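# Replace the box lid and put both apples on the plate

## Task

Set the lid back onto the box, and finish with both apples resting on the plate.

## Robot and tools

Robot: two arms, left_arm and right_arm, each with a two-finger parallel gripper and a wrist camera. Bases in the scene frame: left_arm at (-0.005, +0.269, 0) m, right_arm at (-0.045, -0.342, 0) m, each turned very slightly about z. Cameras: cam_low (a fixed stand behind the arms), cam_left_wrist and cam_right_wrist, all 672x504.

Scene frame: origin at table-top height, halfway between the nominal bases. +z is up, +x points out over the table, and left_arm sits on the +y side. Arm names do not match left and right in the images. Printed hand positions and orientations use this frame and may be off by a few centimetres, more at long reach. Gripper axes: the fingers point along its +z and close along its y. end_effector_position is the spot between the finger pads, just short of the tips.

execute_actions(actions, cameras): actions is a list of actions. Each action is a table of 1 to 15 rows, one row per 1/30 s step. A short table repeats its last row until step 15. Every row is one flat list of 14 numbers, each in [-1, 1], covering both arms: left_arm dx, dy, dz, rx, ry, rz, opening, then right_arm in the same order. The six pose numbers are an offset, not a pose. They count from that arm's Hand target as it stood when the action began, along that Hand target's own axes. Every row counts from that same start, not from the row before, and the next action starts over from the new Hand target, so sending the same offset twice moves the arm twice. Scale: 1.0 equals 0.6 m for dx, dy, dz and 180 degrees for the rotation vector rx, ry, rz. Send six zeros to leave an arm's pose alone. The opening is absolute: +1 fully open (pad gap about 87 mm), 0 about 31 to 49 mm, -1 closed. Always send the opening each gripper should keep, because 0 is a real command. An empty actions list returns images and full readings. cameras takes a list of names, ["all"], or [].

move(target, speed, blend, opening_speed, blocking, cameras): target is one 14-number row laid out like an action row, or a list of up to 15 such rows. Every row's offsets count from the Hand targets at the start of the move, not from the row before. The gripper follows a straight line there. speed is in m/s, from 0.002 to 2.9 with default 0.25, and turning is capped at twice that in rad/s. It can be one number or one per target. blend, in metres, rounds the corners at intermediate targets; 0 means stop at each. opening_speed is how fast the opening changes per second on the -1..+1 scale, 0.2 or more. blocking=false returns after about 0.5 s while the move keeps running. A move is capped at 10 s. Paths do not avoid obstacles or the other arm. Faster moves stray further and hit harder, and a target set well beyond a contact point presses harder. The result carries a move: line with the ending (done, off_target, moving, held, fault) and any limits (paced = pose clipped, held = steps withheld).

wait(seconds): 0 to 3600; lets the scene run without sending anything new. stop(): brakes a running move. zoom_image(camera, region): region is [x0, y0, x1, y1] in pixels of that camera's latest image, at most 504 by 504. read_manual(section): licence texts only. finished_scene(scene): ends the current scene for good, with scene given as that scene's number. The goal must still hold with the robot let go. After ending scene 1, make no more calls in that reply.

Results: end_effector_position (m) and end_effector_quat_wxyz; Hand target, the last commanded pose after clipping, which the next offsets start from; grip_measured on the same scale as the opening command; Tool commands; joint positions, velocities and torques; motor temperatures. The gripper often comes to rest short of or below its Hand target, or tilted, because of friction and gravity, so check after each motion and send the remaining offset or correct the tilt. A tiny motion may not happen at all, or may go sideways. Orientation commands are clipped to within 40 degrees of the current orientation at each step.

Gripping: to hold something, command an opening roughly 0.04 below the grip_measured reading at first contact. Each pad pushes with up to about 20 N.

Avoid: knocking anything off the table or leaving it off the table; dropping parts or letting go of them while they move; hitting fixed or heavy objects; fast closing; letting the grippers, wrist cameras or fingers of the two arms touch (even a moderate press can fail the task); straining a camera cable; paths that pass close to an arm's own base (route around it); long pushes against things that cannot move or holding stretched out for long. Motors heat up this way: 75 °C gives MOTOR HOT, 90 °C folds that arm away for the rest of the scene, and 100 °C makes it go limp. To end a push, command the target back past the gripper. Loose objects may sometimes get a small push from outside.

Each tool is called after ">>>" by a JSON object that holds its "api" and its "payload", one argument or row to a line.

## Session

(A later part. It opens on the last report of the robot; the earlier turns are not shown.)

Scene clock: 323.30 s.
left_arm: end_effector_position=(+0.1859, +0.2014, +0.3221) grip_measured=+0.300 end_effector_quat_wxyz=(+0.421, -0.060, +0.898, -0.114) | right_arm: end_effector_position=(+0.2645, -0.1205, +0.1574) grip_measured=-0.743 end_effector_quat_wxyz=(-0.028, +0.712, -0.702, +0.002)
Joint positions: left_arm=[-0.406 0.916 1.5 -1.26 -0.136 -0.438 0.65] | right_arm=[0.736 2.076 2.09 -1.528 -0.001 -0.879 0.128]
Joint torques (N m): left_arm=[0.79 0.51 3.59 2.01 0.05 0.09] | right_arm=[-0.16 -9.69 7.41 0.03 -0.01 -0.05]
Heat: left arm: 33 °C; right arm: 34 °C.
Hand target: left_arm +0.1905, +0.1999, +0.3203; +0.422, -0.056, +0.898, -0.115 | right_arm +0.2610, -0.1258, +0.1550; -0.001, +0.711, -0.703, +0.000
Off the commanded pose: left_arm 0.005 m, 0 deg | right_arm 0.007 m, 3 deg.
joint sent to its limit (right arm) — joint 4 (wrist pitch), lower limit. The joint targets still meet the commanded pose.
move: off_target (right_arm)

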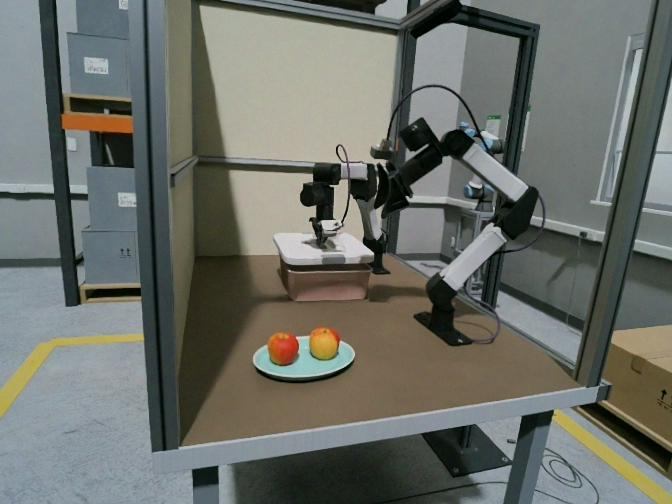

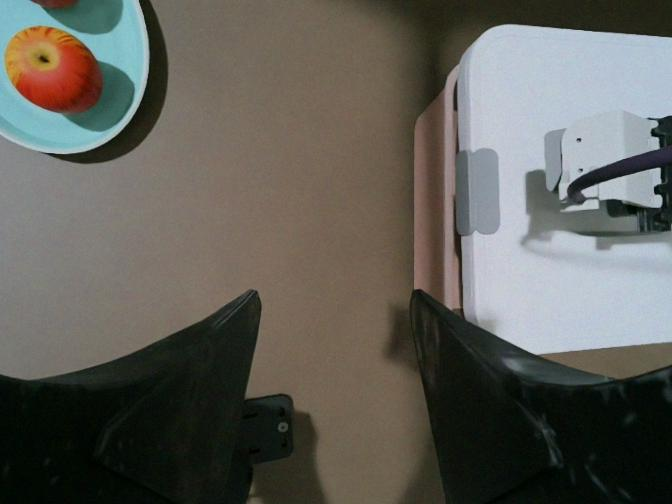

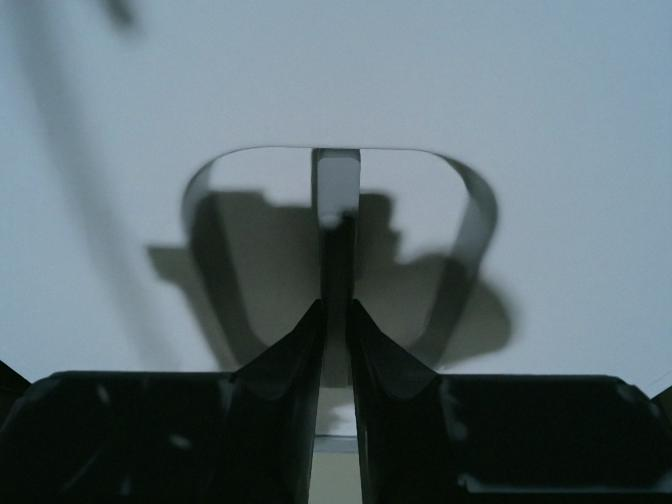

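>>> {"api": "move", "payload": {
  "target": [0,0,0,0,0,0,0.3,0,0.002,0.025,0,0,0,-1],
  "cameras": ["all"],
  "speed": 0.05
}}

>>> {"api": "zoom_image", "payload": {
  "camera": "cam_low",
  "region": [240, 200, 408, 326]
}}

>>> {"api": "zoom_image", "payload": {
  "camera": "cam_left_wrist",
  "region": [392, 0, 672, 400]
}}

Scene clock: 336.87 s.
left_arm: end_effector_position=(+0.1859, +0.2014, +0.3221) grip_measured=+0.300 end_effector_quat_wxyz=(+0.421, -0.060, +0.898, -0.114) | right_arm: end_effector_position=(+0.2618, -0.1228, +0.1475) grip_measured=-0.743 end_effector_quat_wxyz=(-0.016, +0.712, -0.702, +0.001)
Joint positions: left_arm=[-0.406 0.916 1.5 -1.26 -0.136 -0.438 0.65] | right_arm=[0.736 2.076 2.048 -1.511 -0.001 -0.879 0.128]
Joint torques (N m): left_arm=[0.7 0.98 3.63 1.97 0.06 0.12] | right_arm=[0.05 -10.45 4.93 0.3 -0.01 -0.05]
Heat: left arm: 32 °C; right arm: 34 °C.
Hand target: left_arm +0.1905, +0.1999, +0.3203; +0.422, -0.056, +0.898, -0.115 | right_arm +0.2599, -0.1258, +0.1400; -0.001, +0.711, -0.703, +0.000
Off the commanded pose: left_arm 0.005 m, 0 deg | right_arm 0.008 m, 2 deg.
move: done

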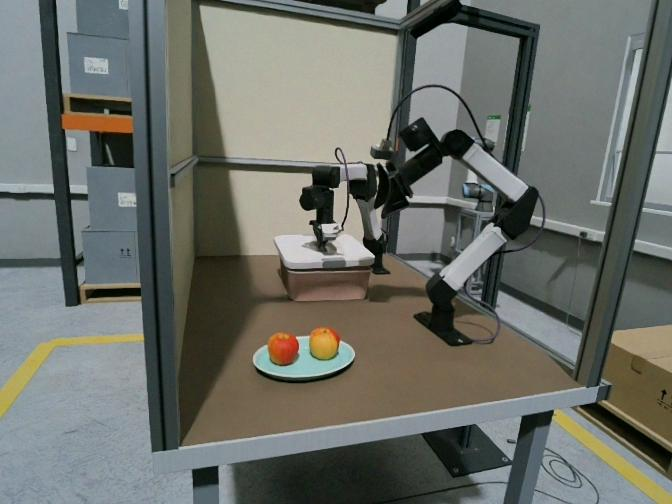

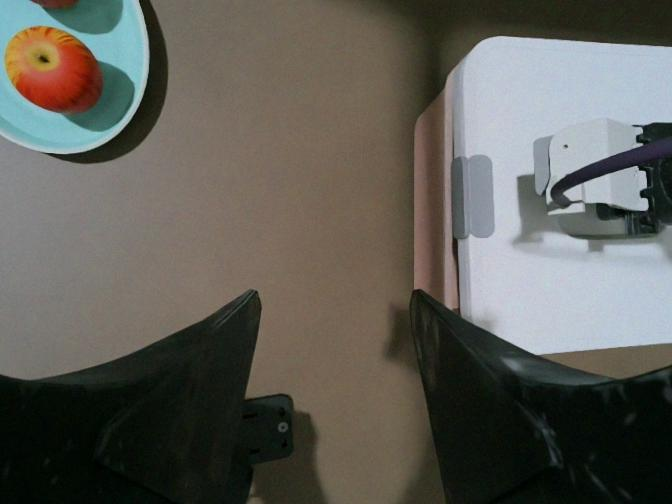

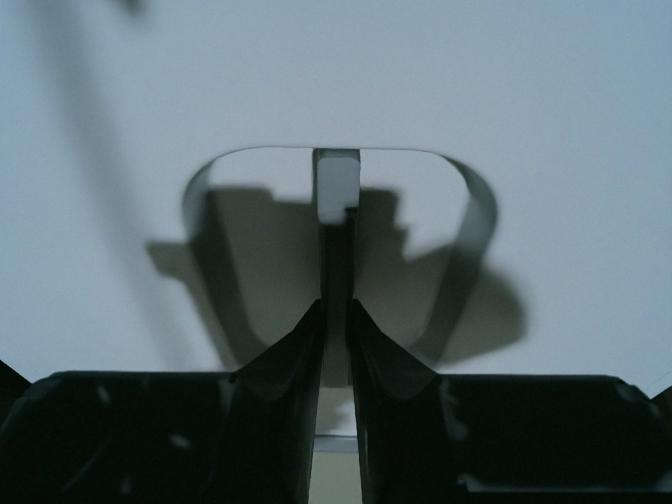

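Scaled by 3.000 from the camera's image (finer frame: 960x720).

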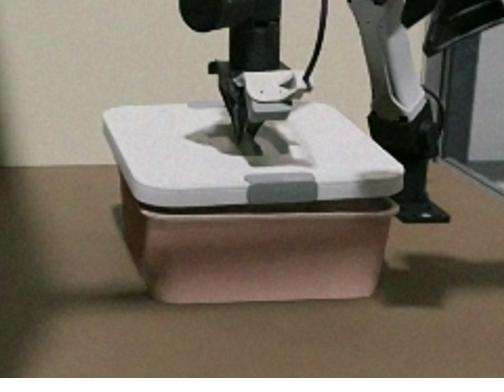

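Scaled by 1.260 from the camera's image (finer frame: 960x720).

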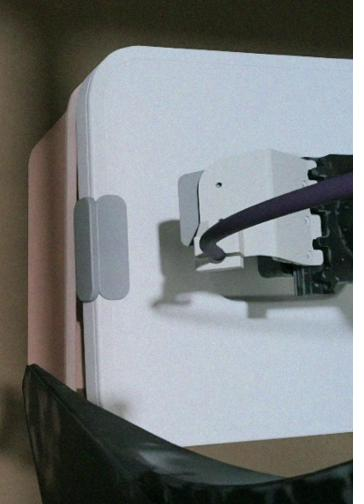

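>>> {"api": "move", "payload": {
  "target": [0,0,0,0,0,0,0.3,0,0,0.018,0,0,0.008,-1],
  "cameras": ["all"],
  "speed": 0.04
}}

>>> {"api": "zoom_image", "payload": {
  "camera": "cam_low",
  "region": [240, 200, 408, 326]
}}

>>> {"api": "zoom_image", "payload": {
  "camera": "cam_left_wrist",
  "region": [392, 0, 672, 400]
}}

Scene clock: 347.93 s.
left_arm: end_effector_position=(+0.1859, +0.2014, +0.3221) grip_measured=+0.300 end_effector_quat_wxyz=(+0.421, -0.060, +0.898, -0.114) | right_arm: end_effector_position=(+0.2630, -0.1213, +0.1358) grip_measured=-0.743 end_effector_quat_wxyz=(-0.016, +0.707, -0.707, +0.001)
Joint positions: left_arm=[-0.406 0.916 1.5 -1.26 -0.136 -0.438 0.65] | right_arm=[0.736 2.076 2.001 -1.463 -0.001 -0.866 0.128]
Joint torques (N m): left_arm=[0.77 0.84 3.59 2 0.07 0.13] | right_arm=[-0.13 -10.91 4.83 0.33 -0.01 0.05]
Heat: left arm: 32 °C; right arm: 35 °C.
Hand target: left_arm +0.1905, +0.1999, +0.3203; +0.422, -0.056, +0.898, -0.115 | right_arm +0.2599, -0.1258, +0.1292; -0.001, +0.702, -0.712, +0.000
Off the commanded pose: left_arm 0.005 m, 0 deg | right_arm 0.009 m, 2 deg.
move: done

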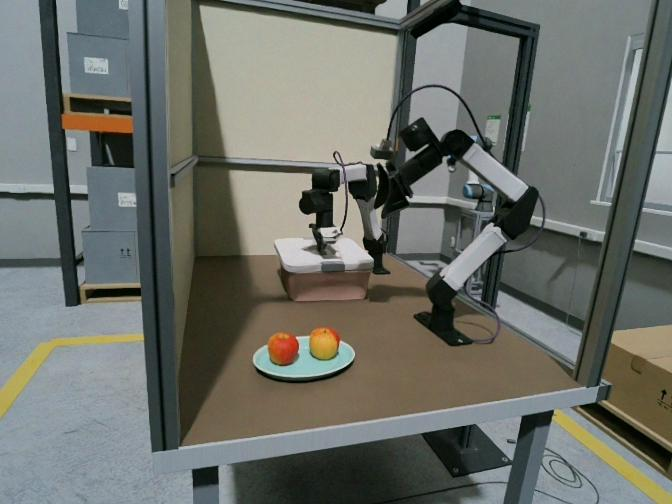

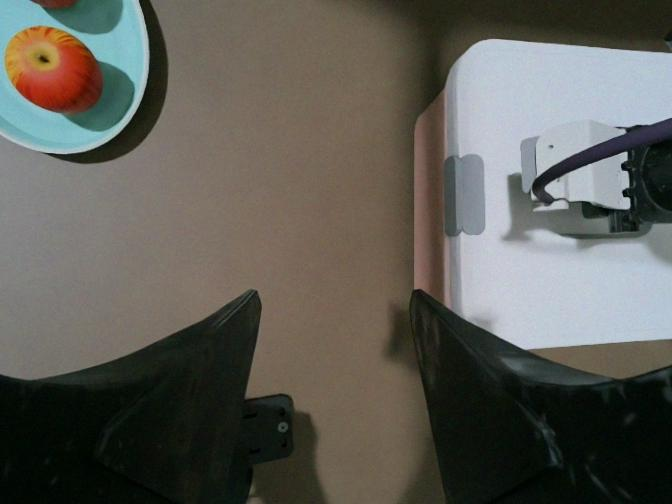

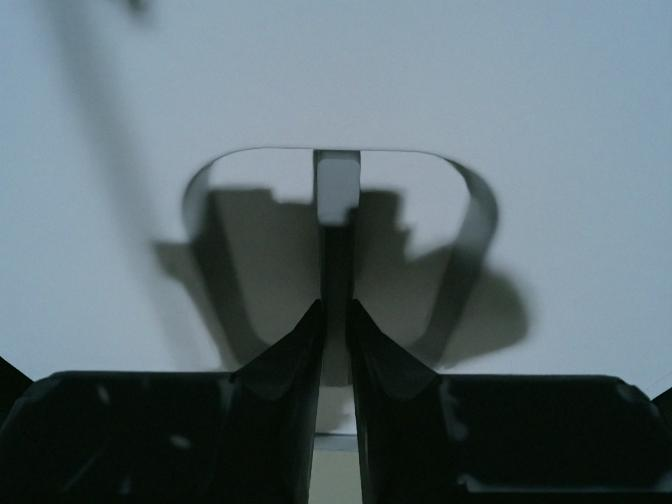

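Scaled by 3.000 from the camera's image (finer frame: 960x720).

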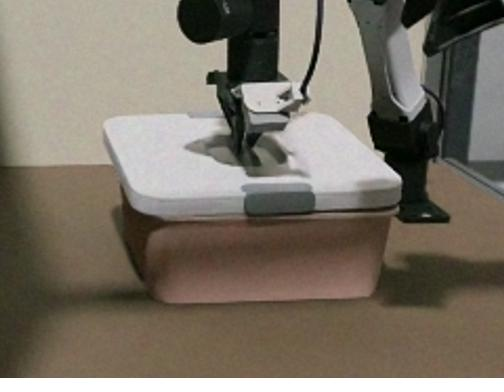

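Scaled by 1.260 from the camera's image (finer frame: 960x720).

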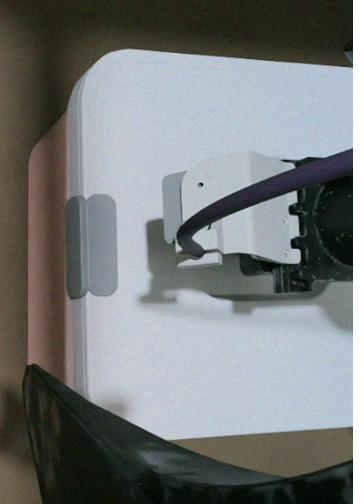

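>>> {"api": "move", "payload": {
  "target": [0,0,0,0,0,0,0.3,0,0.002,0.018,0,0,0,-1],
  "cameras": ["all"],
  "speed": 0.03
}}

>>> {"api": "zoom_image", "payload": {
  "camera": "cam_low",
  "region": [240, 200, 408, 326]
}}

>>> {"api": "zoom_image", "payload": {
  "camera": "cam_left_wrist",
  "region": [392, 0, 672, 400]
}}

Scene clock: 360.50 s.
left_arm: end_effector_position=(+0.1859, +0.2014, +0.3221) grip_measured=+0.300 end_effector_quat_wxyz=(+0.421, -0.060, +0.898, -0.114) | right_arm: end_effector_position=(+0.2626, -0.1211, +0.1230) grip_measured=-0.742 end_effector_quat_wxyz=(-0.013, +0.707, -0.707, +0.000)
Joint positions: left_arm=[-0.406 0.916 1.5 -1.26 -0.136 -0.438 0.65] | right_arm=[0.736 2.076 1.949 -1.419 -0.003 -0.866 0.129]
Joint torques (N m): left_arm=[0.87 0.64 3.73 2.03 0.04 0.16] | right_arm=[-0.09 -11.77 4.16 0.32 0.04 0.1]
Heat: left arm: 31 °C; right arm: 35 °C.
Hand target: left_arm +0.1905, +0.1999, +0.3203; +0.422, -0.056, +0.898, -0.115 | right_arm +0.2587, -0.1258, +0.1184; +0.000, +0.702, -0.712, +0.000
Off the commanded pose: left_arm 0.005 m, 0 deg | right_arm 0.008 m, 2 deg.
move: done

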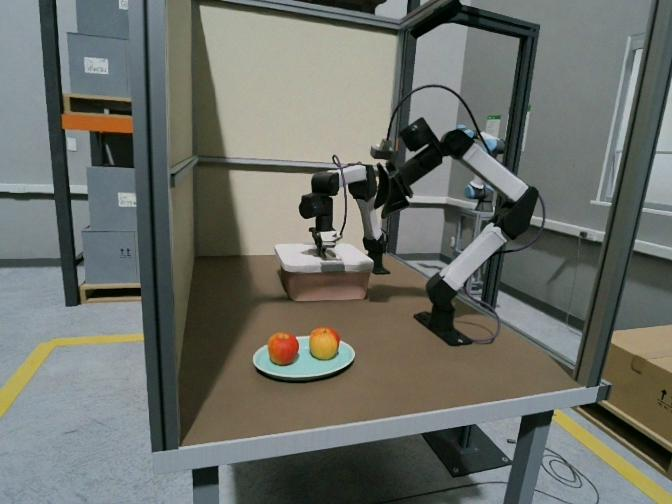

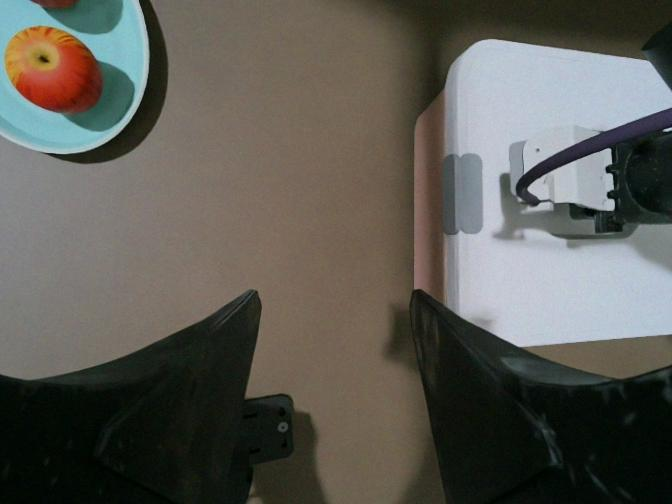

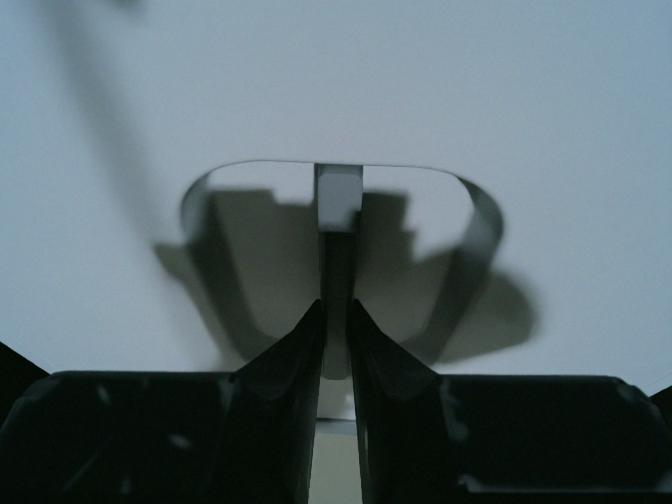

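Scaled by 3.000 from the camera's image (finer frame: 960x720).

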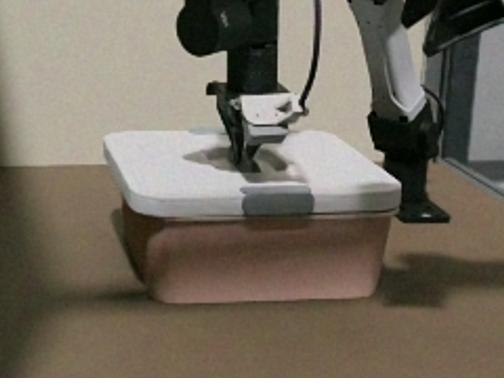

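Scaled by 1.260 from the camera's image (finer frame: 960x720).

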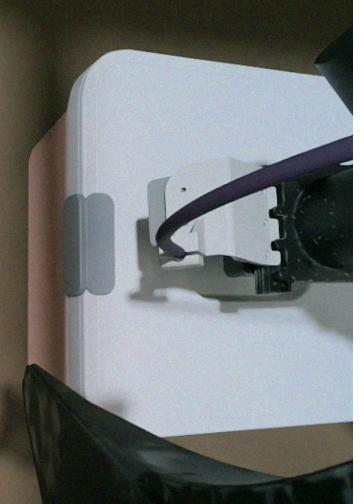

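>>> {"api": "move", "payload": {
  "target": [
    [0,0,0,0,0,0,0.3,0,0,0.015,0,0,0,-1],
    [0,0,0,0,0,0,0.3,0,0,0.005,0,0,0,-0.3]
  ],
  "cameras": ["all"],
  "speed": 0.03,
  "opening_speed": 0.6
}}

>>> {"api": "zoom_image", "payload": {
  "camera": "cam_low",
  "region": [240, 200, 408, 326]
}}

>>> {"api": "zoom_image", "payload": {
  "camera": "cam_left_wrist",
  "region": [392, 0, 672, 400]
}}

Scene clock: 385.60 s.
left_arm: end_effector_position=(+0.1859, +0.2014, +0.3221) grip_measured=+0.300 end_effector_quat_wxyz=(+0.421, -0.060, +0.898, -0.114) | right_arm: end_effector_position=(+0.2630, -0.1220, +0.1195) grip_measured=-0.300 end_effector_quat_wxyz=(-0.014, +0.706, -0.708, +0.002)
Joint positions: left_arm=[-0.406 0.916 1.5 -1.26 -0.136 -0.438 0.65] | right_arm=[0.735 2.069 1.925 -1.398 0.002 -0.862 0.35]
Joint torques (N m): left_arm=[1.07 0.54 3.58 2.03 0.02 0.09] | right_arm=[-0.12 -11.28 4.85 0.21 0.02 0.05]
Motor temperatures (°C): left_arm=[17 25 30 28 18 19 20] | right_arm=[17 37 25 22 17 21 19]
Heat: left arm: 30 °C; right arm: 37 °C.
Hand target: left_arm +0.1905, +0.1999, +0.3203; +0.422, -0.056, +0.898, -0.115 | right_arm +0.2587, -0.1258, +0.1154; +0.000, +0.702, -0.712, +0.000
Off the commanded pose: left_arm 0.005 m, 0 deg | right_arm 0.007 m, 2 deg.
move: done

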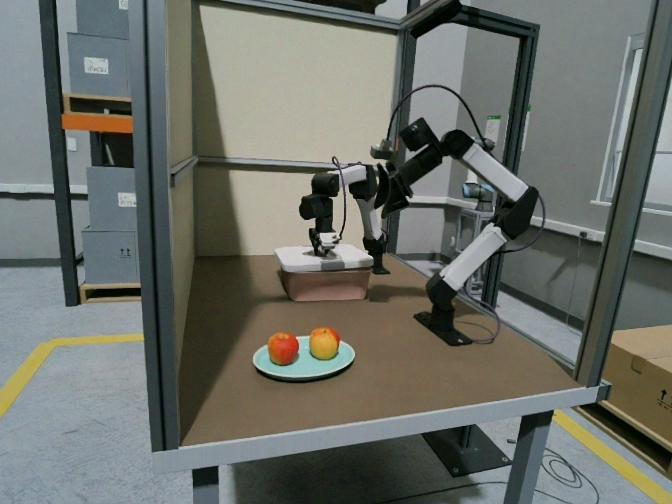

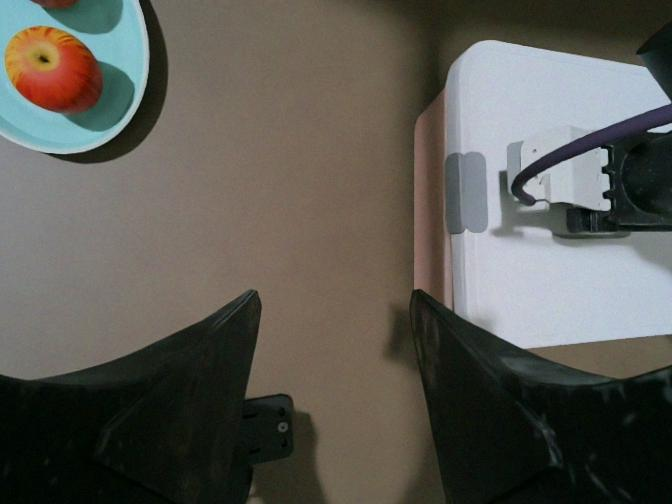

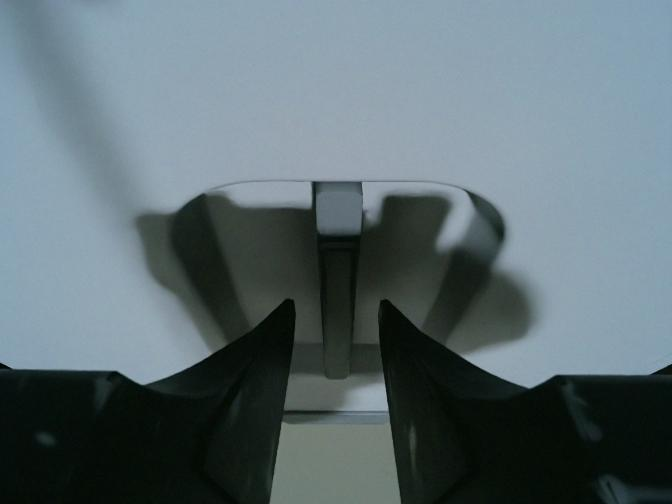

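Scaled by 3.000 from the camera's image (finer frame: 960x720).

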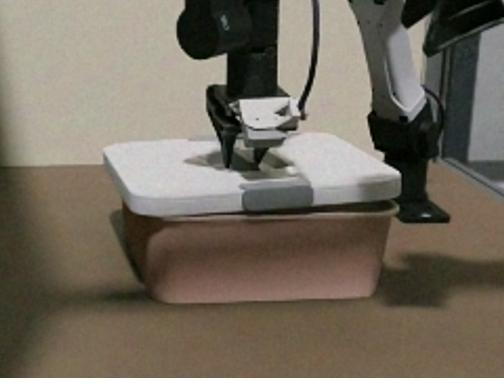

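Scaled by 1.260 from the camera's image (finer frame: 960x720).

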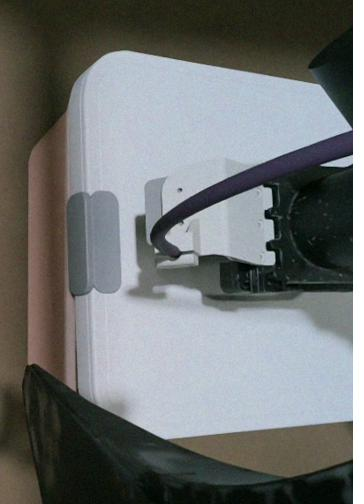

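>>> {"api": "move", "payload": {
  "target": [
    [0,0,0,0,0,0,0.3,0,0,0.003,0,0,0,-1],
    [0,0,0,0,0,0,0.3,0.0,0.0,-0.02,0,0,0,-1],
    [0,0,0,0,0,0,0.3,0.008,-0.008,-0.012,0,0,0,-1],
    [0,0,0,0,0,0,0.3,0.008,-0.008,0.008,0,0,0,-1]
  ],
  "cameras": ["all"],
  "speed": 0.04,
  "opening_speed": 1
}}

>>> {"api": "zoom_image", "payload": {
  "camera": "cam_low",
  "region": [240, 200, 408, 326]
}}

>>> {"api": "zoom_image", "payload": {
  "camera": "cam_left_wrist",
  "region": [392, 0, 672, 400]
}}

Scene clock: 404.27 s.
left_arm: end_effector_position=(+0.1859, +0.2014, +0.3221) grip_measured=+0.300 end_effector_quat_wxyz=(+0.421, -0.060, +0.898, -0.114) | right_arm: end_effector_position=(+0.2656, -0.1274, +0.1188) grip_measured=-0.745 end_effector_quat_wxyz=(-0.012, +0.700, -0.714, +0.002)
Joint positions: left_arm=[-0.406 0.916 1.5 -1.26 -0.136 -0.438 0.65] | right_arm=[0.72 2.069 1.921 -1.399 0.002 -0.862 0.128]
Joint torques (N m): left_arm=[0.72 0.79 3.52 1.99 0.03 0.11] | right_arm=[-0.27 -11.3 3.7 0.45 -0.02 -0.12]
Heat: left arm: 30 °C; right arm: 35 °C.
Hand target: left_arm +0.1905, +0.1999, +0.3203; +0.422, -0.056, +0.898, -0.115 | right_arm +0.2635, -0.1307, +0.1106; -0.001, +0.702, -0.712, +0.000
Off the commanded pose: left_arm 0.005 m, 0 deg | right_arm 0.009 m, 1 deg.
move: done

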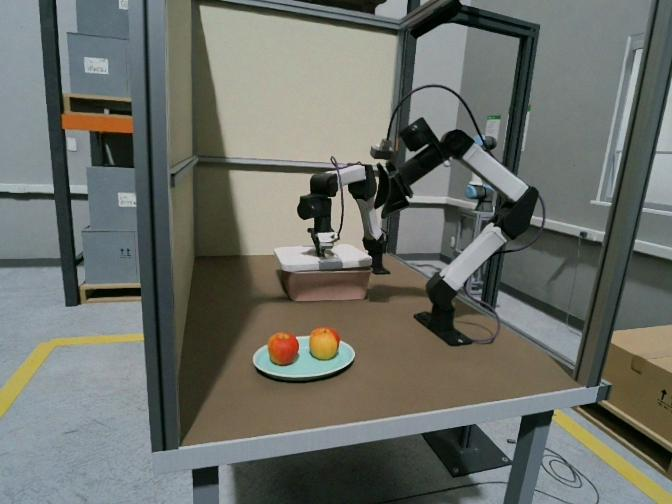

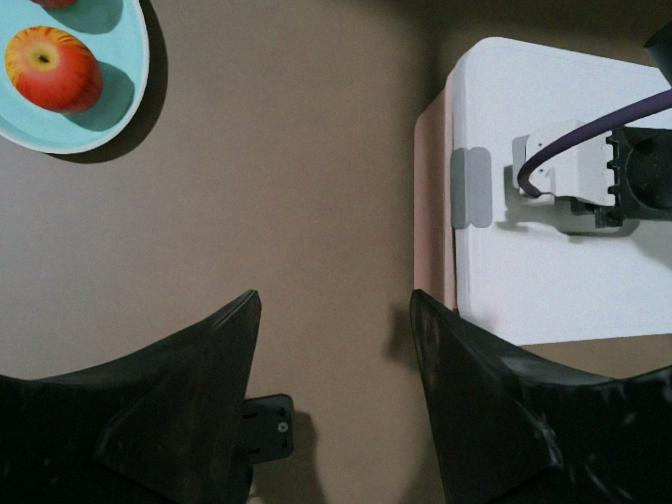

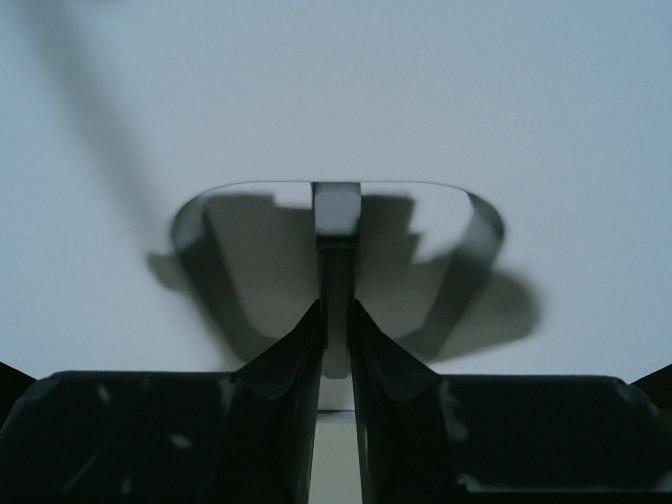

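Scaled by 3.000 from the camera's image (finer frame: 960x720).

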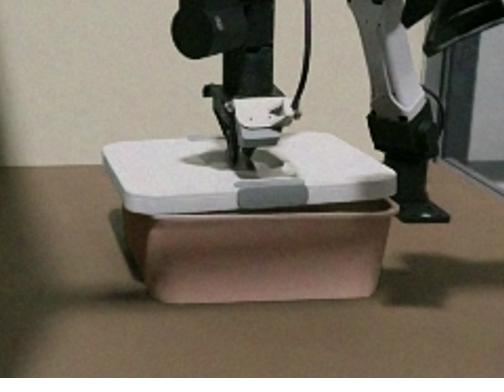

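Scaled by 1.260 from the camera's image (finer frame: 960x720).

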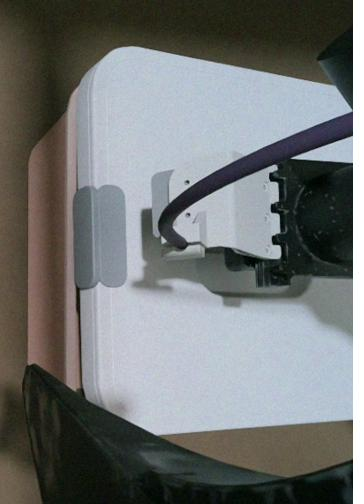

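>>> {"api": "move", "payload": {
  "target": [
    [0,0,0,0,0,0,0.3,0,0,-0.035,0,0,0,-1],
    [0,0,0,0,0,0,0.3,-0.019,0.011,-0.03,0,0,0,-1],
    [0,0,0,0,0,0,0.3,-0.019,0.011,0.004,0,0,0,-1]
  ],
  "cameras": ["all"],
  "speed": 0.05
}}

>>> {"api": "zoom_image", "payload": {
  "camera": "cam_low",
  "region": [240, 200, 408, 326]
}}

>>> {"api": "zoom_image", "payload": {
  "camera": "cam_left_wrist",
  "region": [392, 0, 672, 400]
}}

Scene clock: 421.03 s.
left_arm: end_effector_position=(+0.1859, +0.2014, +0.3221) grip_measured=+0.300 end_effector_quat_wxyz=(+0.421, -0.060, +0.898, -0.114) | right_arm: end_effector_position=(+0.2599, -0.1178, +0.1172) grip_measured=-0.745 end_effector_quat_wxyz=(-0.015, +0.704, -0.710, +0.002)
Joint positions: left_arm=[-0.406 0.916 1.5 -1.26 -0.136 -0.438 0.65] | right_arm=[0.748 2.069 1.915 -1.387 0.002 -0.845 0.128]
Joint torques (N m): left_arm=[0.99 0.72 3.54 2.03 0.08 0.13] | right_arm=[0.1 -10.24 4.51 0.36 -0.02 0.02]
Heat: left arm: 30 °C; right arm: 35 °C.
Hand target: left_arm +0.1905, +0.1999, +0.3203; +0.422, -0.056, +0.898, -0.115 | right_arm +0.2570, -0.1192, +0.1082; -0.001, +0.702, -0.712, +0.000
Off the commanded pose: left_arm 0.005 m, 0 deg | right_arm 0.010 m, 2 deg.
move: done

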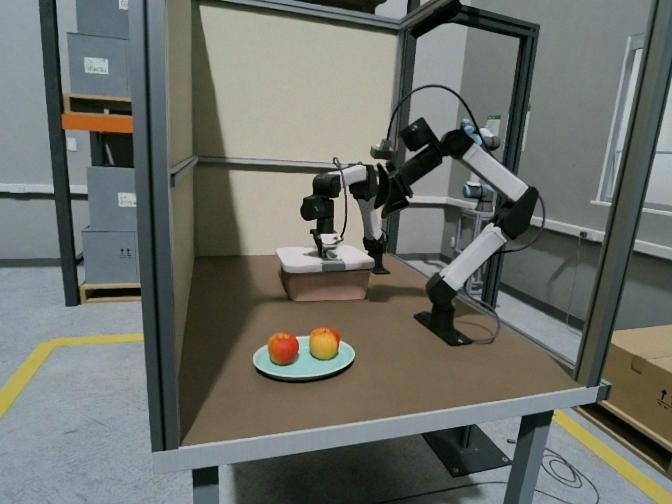

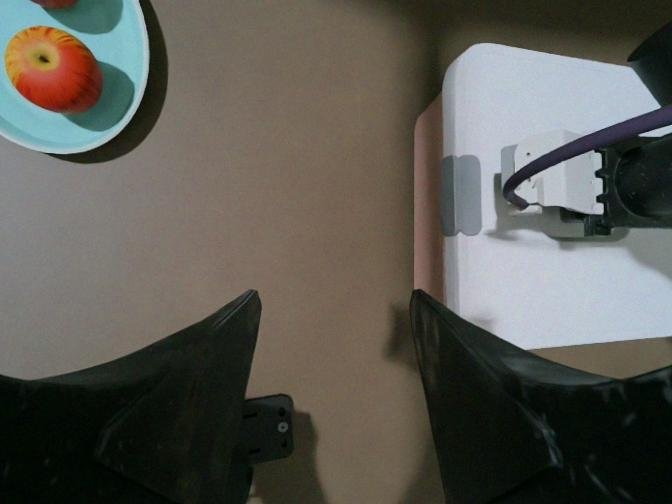

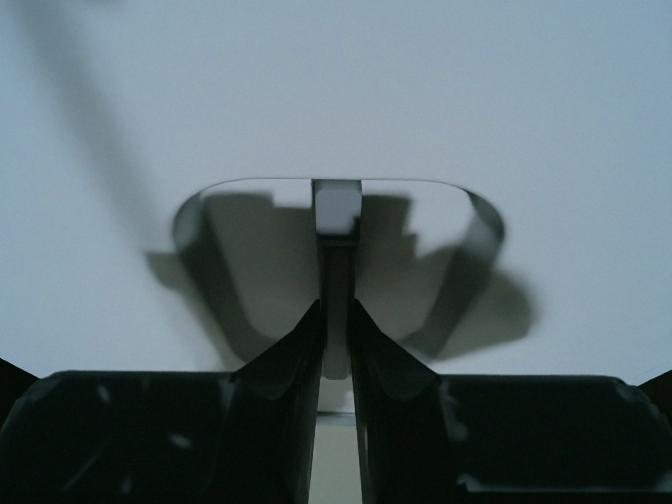

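Scaled by 3.000 from the camera's image (finer frame: 960x720).

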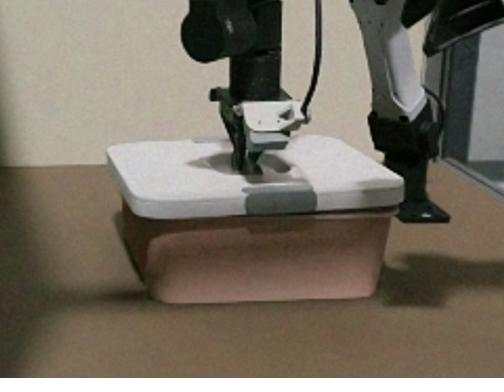

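Scaled by 1.260 from the camera's image (finer frame: 960x720).

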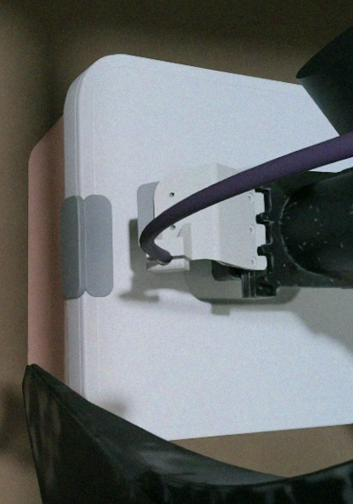

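>>> {"api": "move", "payload": {
  "target": [
    [0,0,0,0,0,0,0.3,0,0,-0.035,0,0,0,-1],
    [0,0,0,0,0,0,0.3,-0.01,0,-0.03,0,0,0,-1],
    [0,0,0,0,0,0,0.3,-0.01,0,0.004,0,0,0,-1]
  ],
  "cameras": ["all"],
  "speed": 0.05
}}

>>> {"api": "zoom_image", "payload": {
  "camera": "cam_low",
  "region": [240, 200, 408, 326]
}}

>>> {"api": "zoom_image", "payload": {
  "camera": "cam_left_wrist",
  "region": [392, 0, 672, 400]
}}

Scene clock: 432.30 s.
left_arm: end_effector_position=(+0.1859, +0.2014, +0.3221) grip_measured=+0.300 end_effector_quat_wxyz=(+0.421, -0.060, +0.898, -0.114) | right_arm: end_effector_position=(+0.2608, -0.1133, +0.1149) grip_measured=-0.745 end_effector_quat_wxyz=(-0.014, +0.702, -0.712, +0.004)
Joint positions: left_arm=[-0.406 0.916 1.5 -1.26 -0.136 -0.438 0.65] | right_arm=[0.757 2.088 1.934 -1.39 0.007 -0.832 0.128]
Joint torques (N m): left_arm=[0.62 0.73 3.69 1.99 0.04 0.14] | right_arm=[0.35 -10.54 4.72 0.38 -0.06 0.01]
Heat: left arm: 29 °C; right arm: 35 °C.
Hand target: left_arm +0.1905, +0.1999, +0.3203; +0.422, -0.056, +0.898, -0.115 | right_arm +0.2571, -0.1131, +0.1058; -0.001, +0.702, -0.712, +0.000
Off the commanded pose: left_arm 0.005 m, 0 deg | right_arm 0.010 m, 2 deg.
move: done

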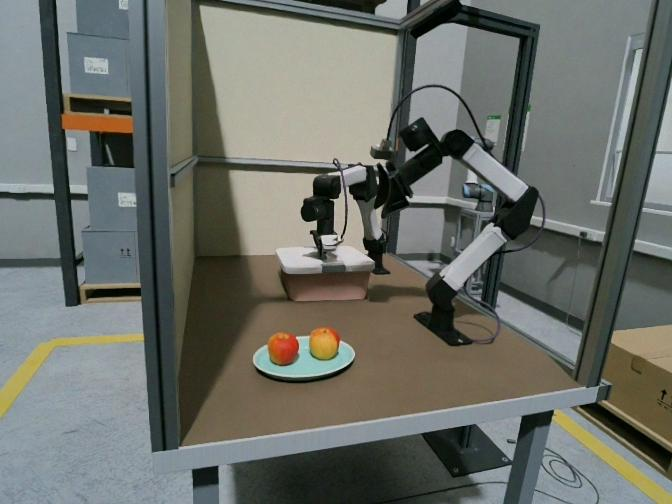

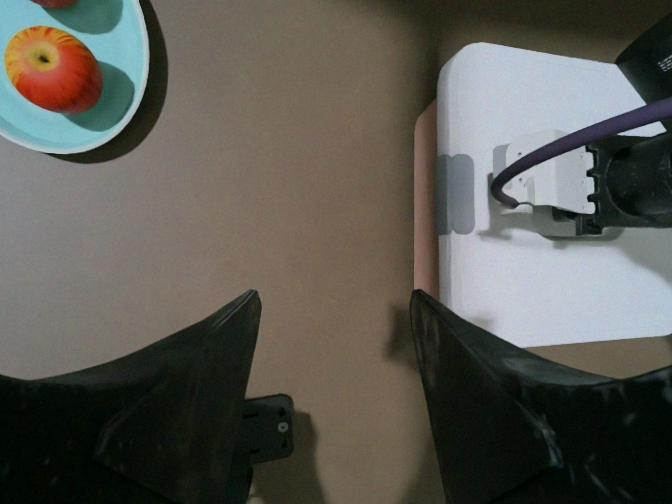

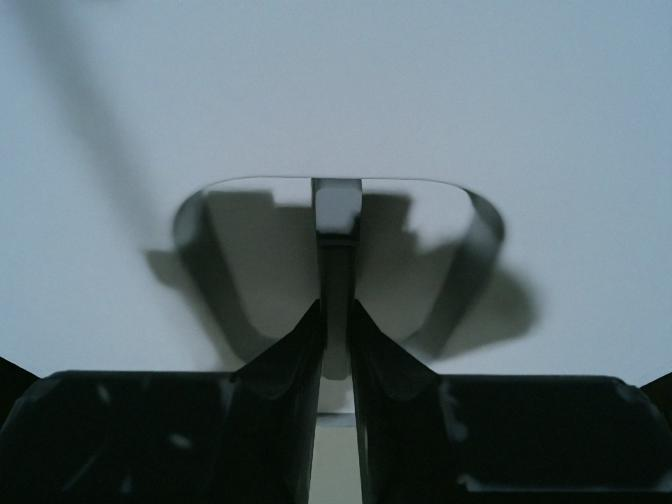

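Scaled by 3.000 from the camera's image (finer frame: 960x720).

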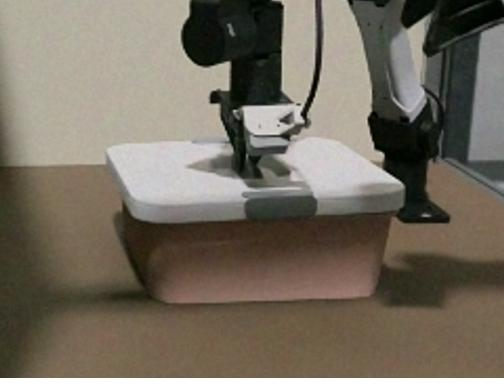

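Scaled by 1.260 from the camera's image (finer frame: 960x720).

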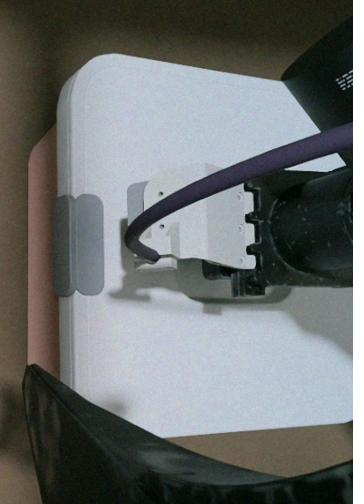

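>>> {"api": "move", "payload": {
  "target": [
    [0,0,0,0,0,0,0.3,0,0,0.015,0,0,0,-1],
    [0,0,0,0,0,0,0.3,0,0,0.002,0,0,0,-0.3],
    [0,0,0,0,0,0,0.3,0,0,-0.12,0,0,0,-0.3]
  ],
  "cameras": ["all"],
  "speed": [0.04,0.04,0.12],
  "opening_speed": 0.8
}}

>>> {"api": "zoom_image", "payload": {
  "camera": "cam_low",
  "region": [240, 200, 408, 326]
}}

>>> {"api": "zoom_image", "payload": {
  "camera": "cam_left_wrist",
  "region": [392, 0, 672, 400]
}}

Scene clock: 443.83 s.
left_arm: end_effector_position=(+0.1859, +0.2014, +0.3221) grip_measured=+0.300 end_effector_quat_wxyz=(+0.421, -0.060, +0.898, -0.114) | right_arm: end_effector_position=(+0.2632, -0.1100, +0.1608) grip_measured=-0.300 end_effector_quat_wxyz=(-0.039, +0.702, -0.711, +0.006)
Joint positions: left_arm=[-0.406 0.916 1.5 -1.26 -0.136 -0.438 0.65] | right_arm=[0.76 2.088 2.122 -1.528 0.009 -0.829 0.35]
Joint torques (N m): left_arm=[0.98 0.44 3.63 2.04 0.07 0.09] | right_arm=[0.39 -14.35 8.23 0.05 0 -0.02]
Heat: left arm: 29 °C; right arm: 37 °C.
Hand target: left_arm +0.1905, +0.1999, +0.3203; +0.422, -0.056, +0.898, -0.115 | right_arm +0.2571, -0.1132, +0.1778; -0.001, +0.702, -0.712, +0.000
Off the commanded pose: left_arm 0.005 m, 0 deg | right_arm 0.018 m, 4 deg.
joint sent to its limit (right arm) — joint 4 (wrist pitch), lower limit. The joint targets are off in orientation, not in position.
move: off_target (right_arm)

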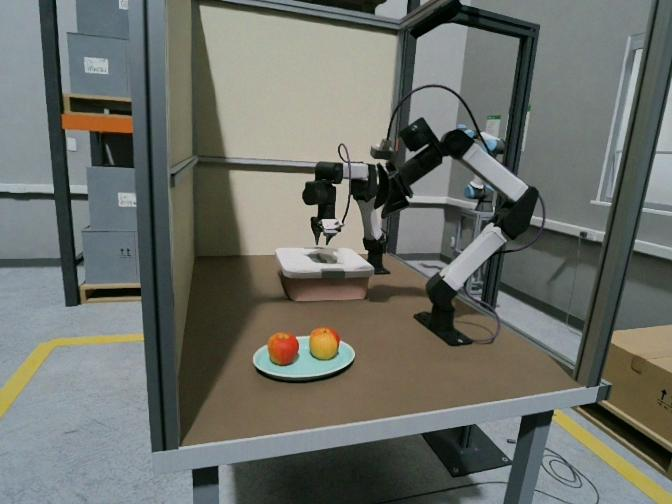

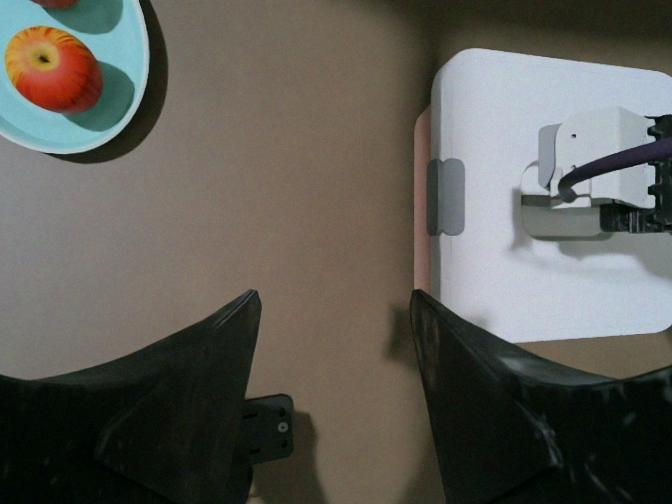

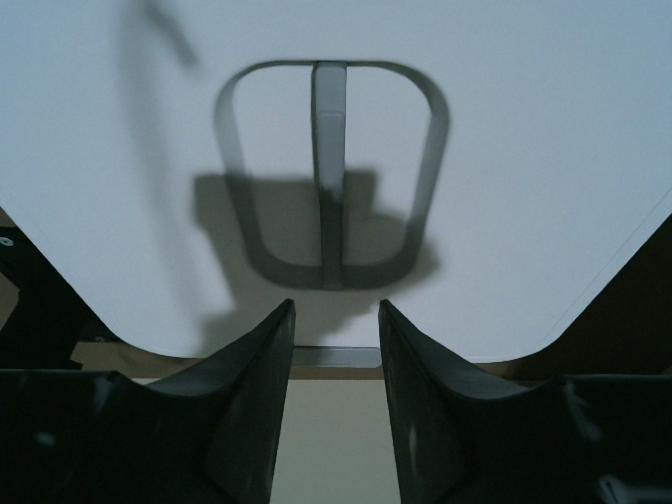

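Scaled by 3.000 from the camera's image (finer frame: 960x720).

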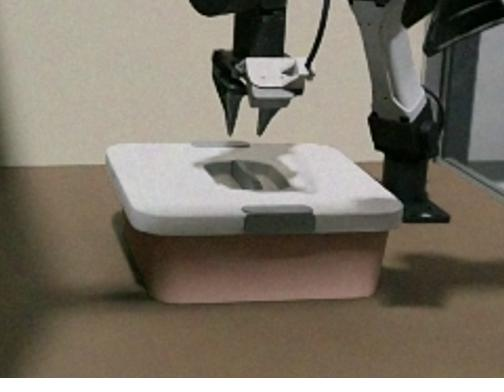

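Scaled by 1.260 from the camera's image (finer frame: 960x720).

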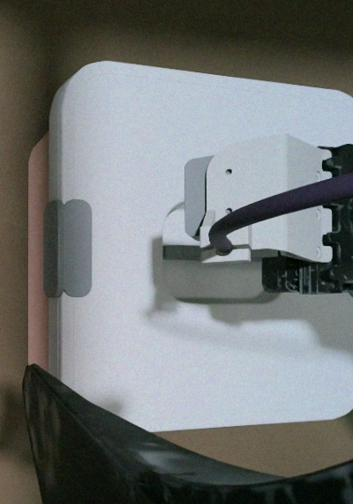

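>>> {"api": "finished_scene", "payload": {
  "scene": 2
}}

The scene is finished: the task was done.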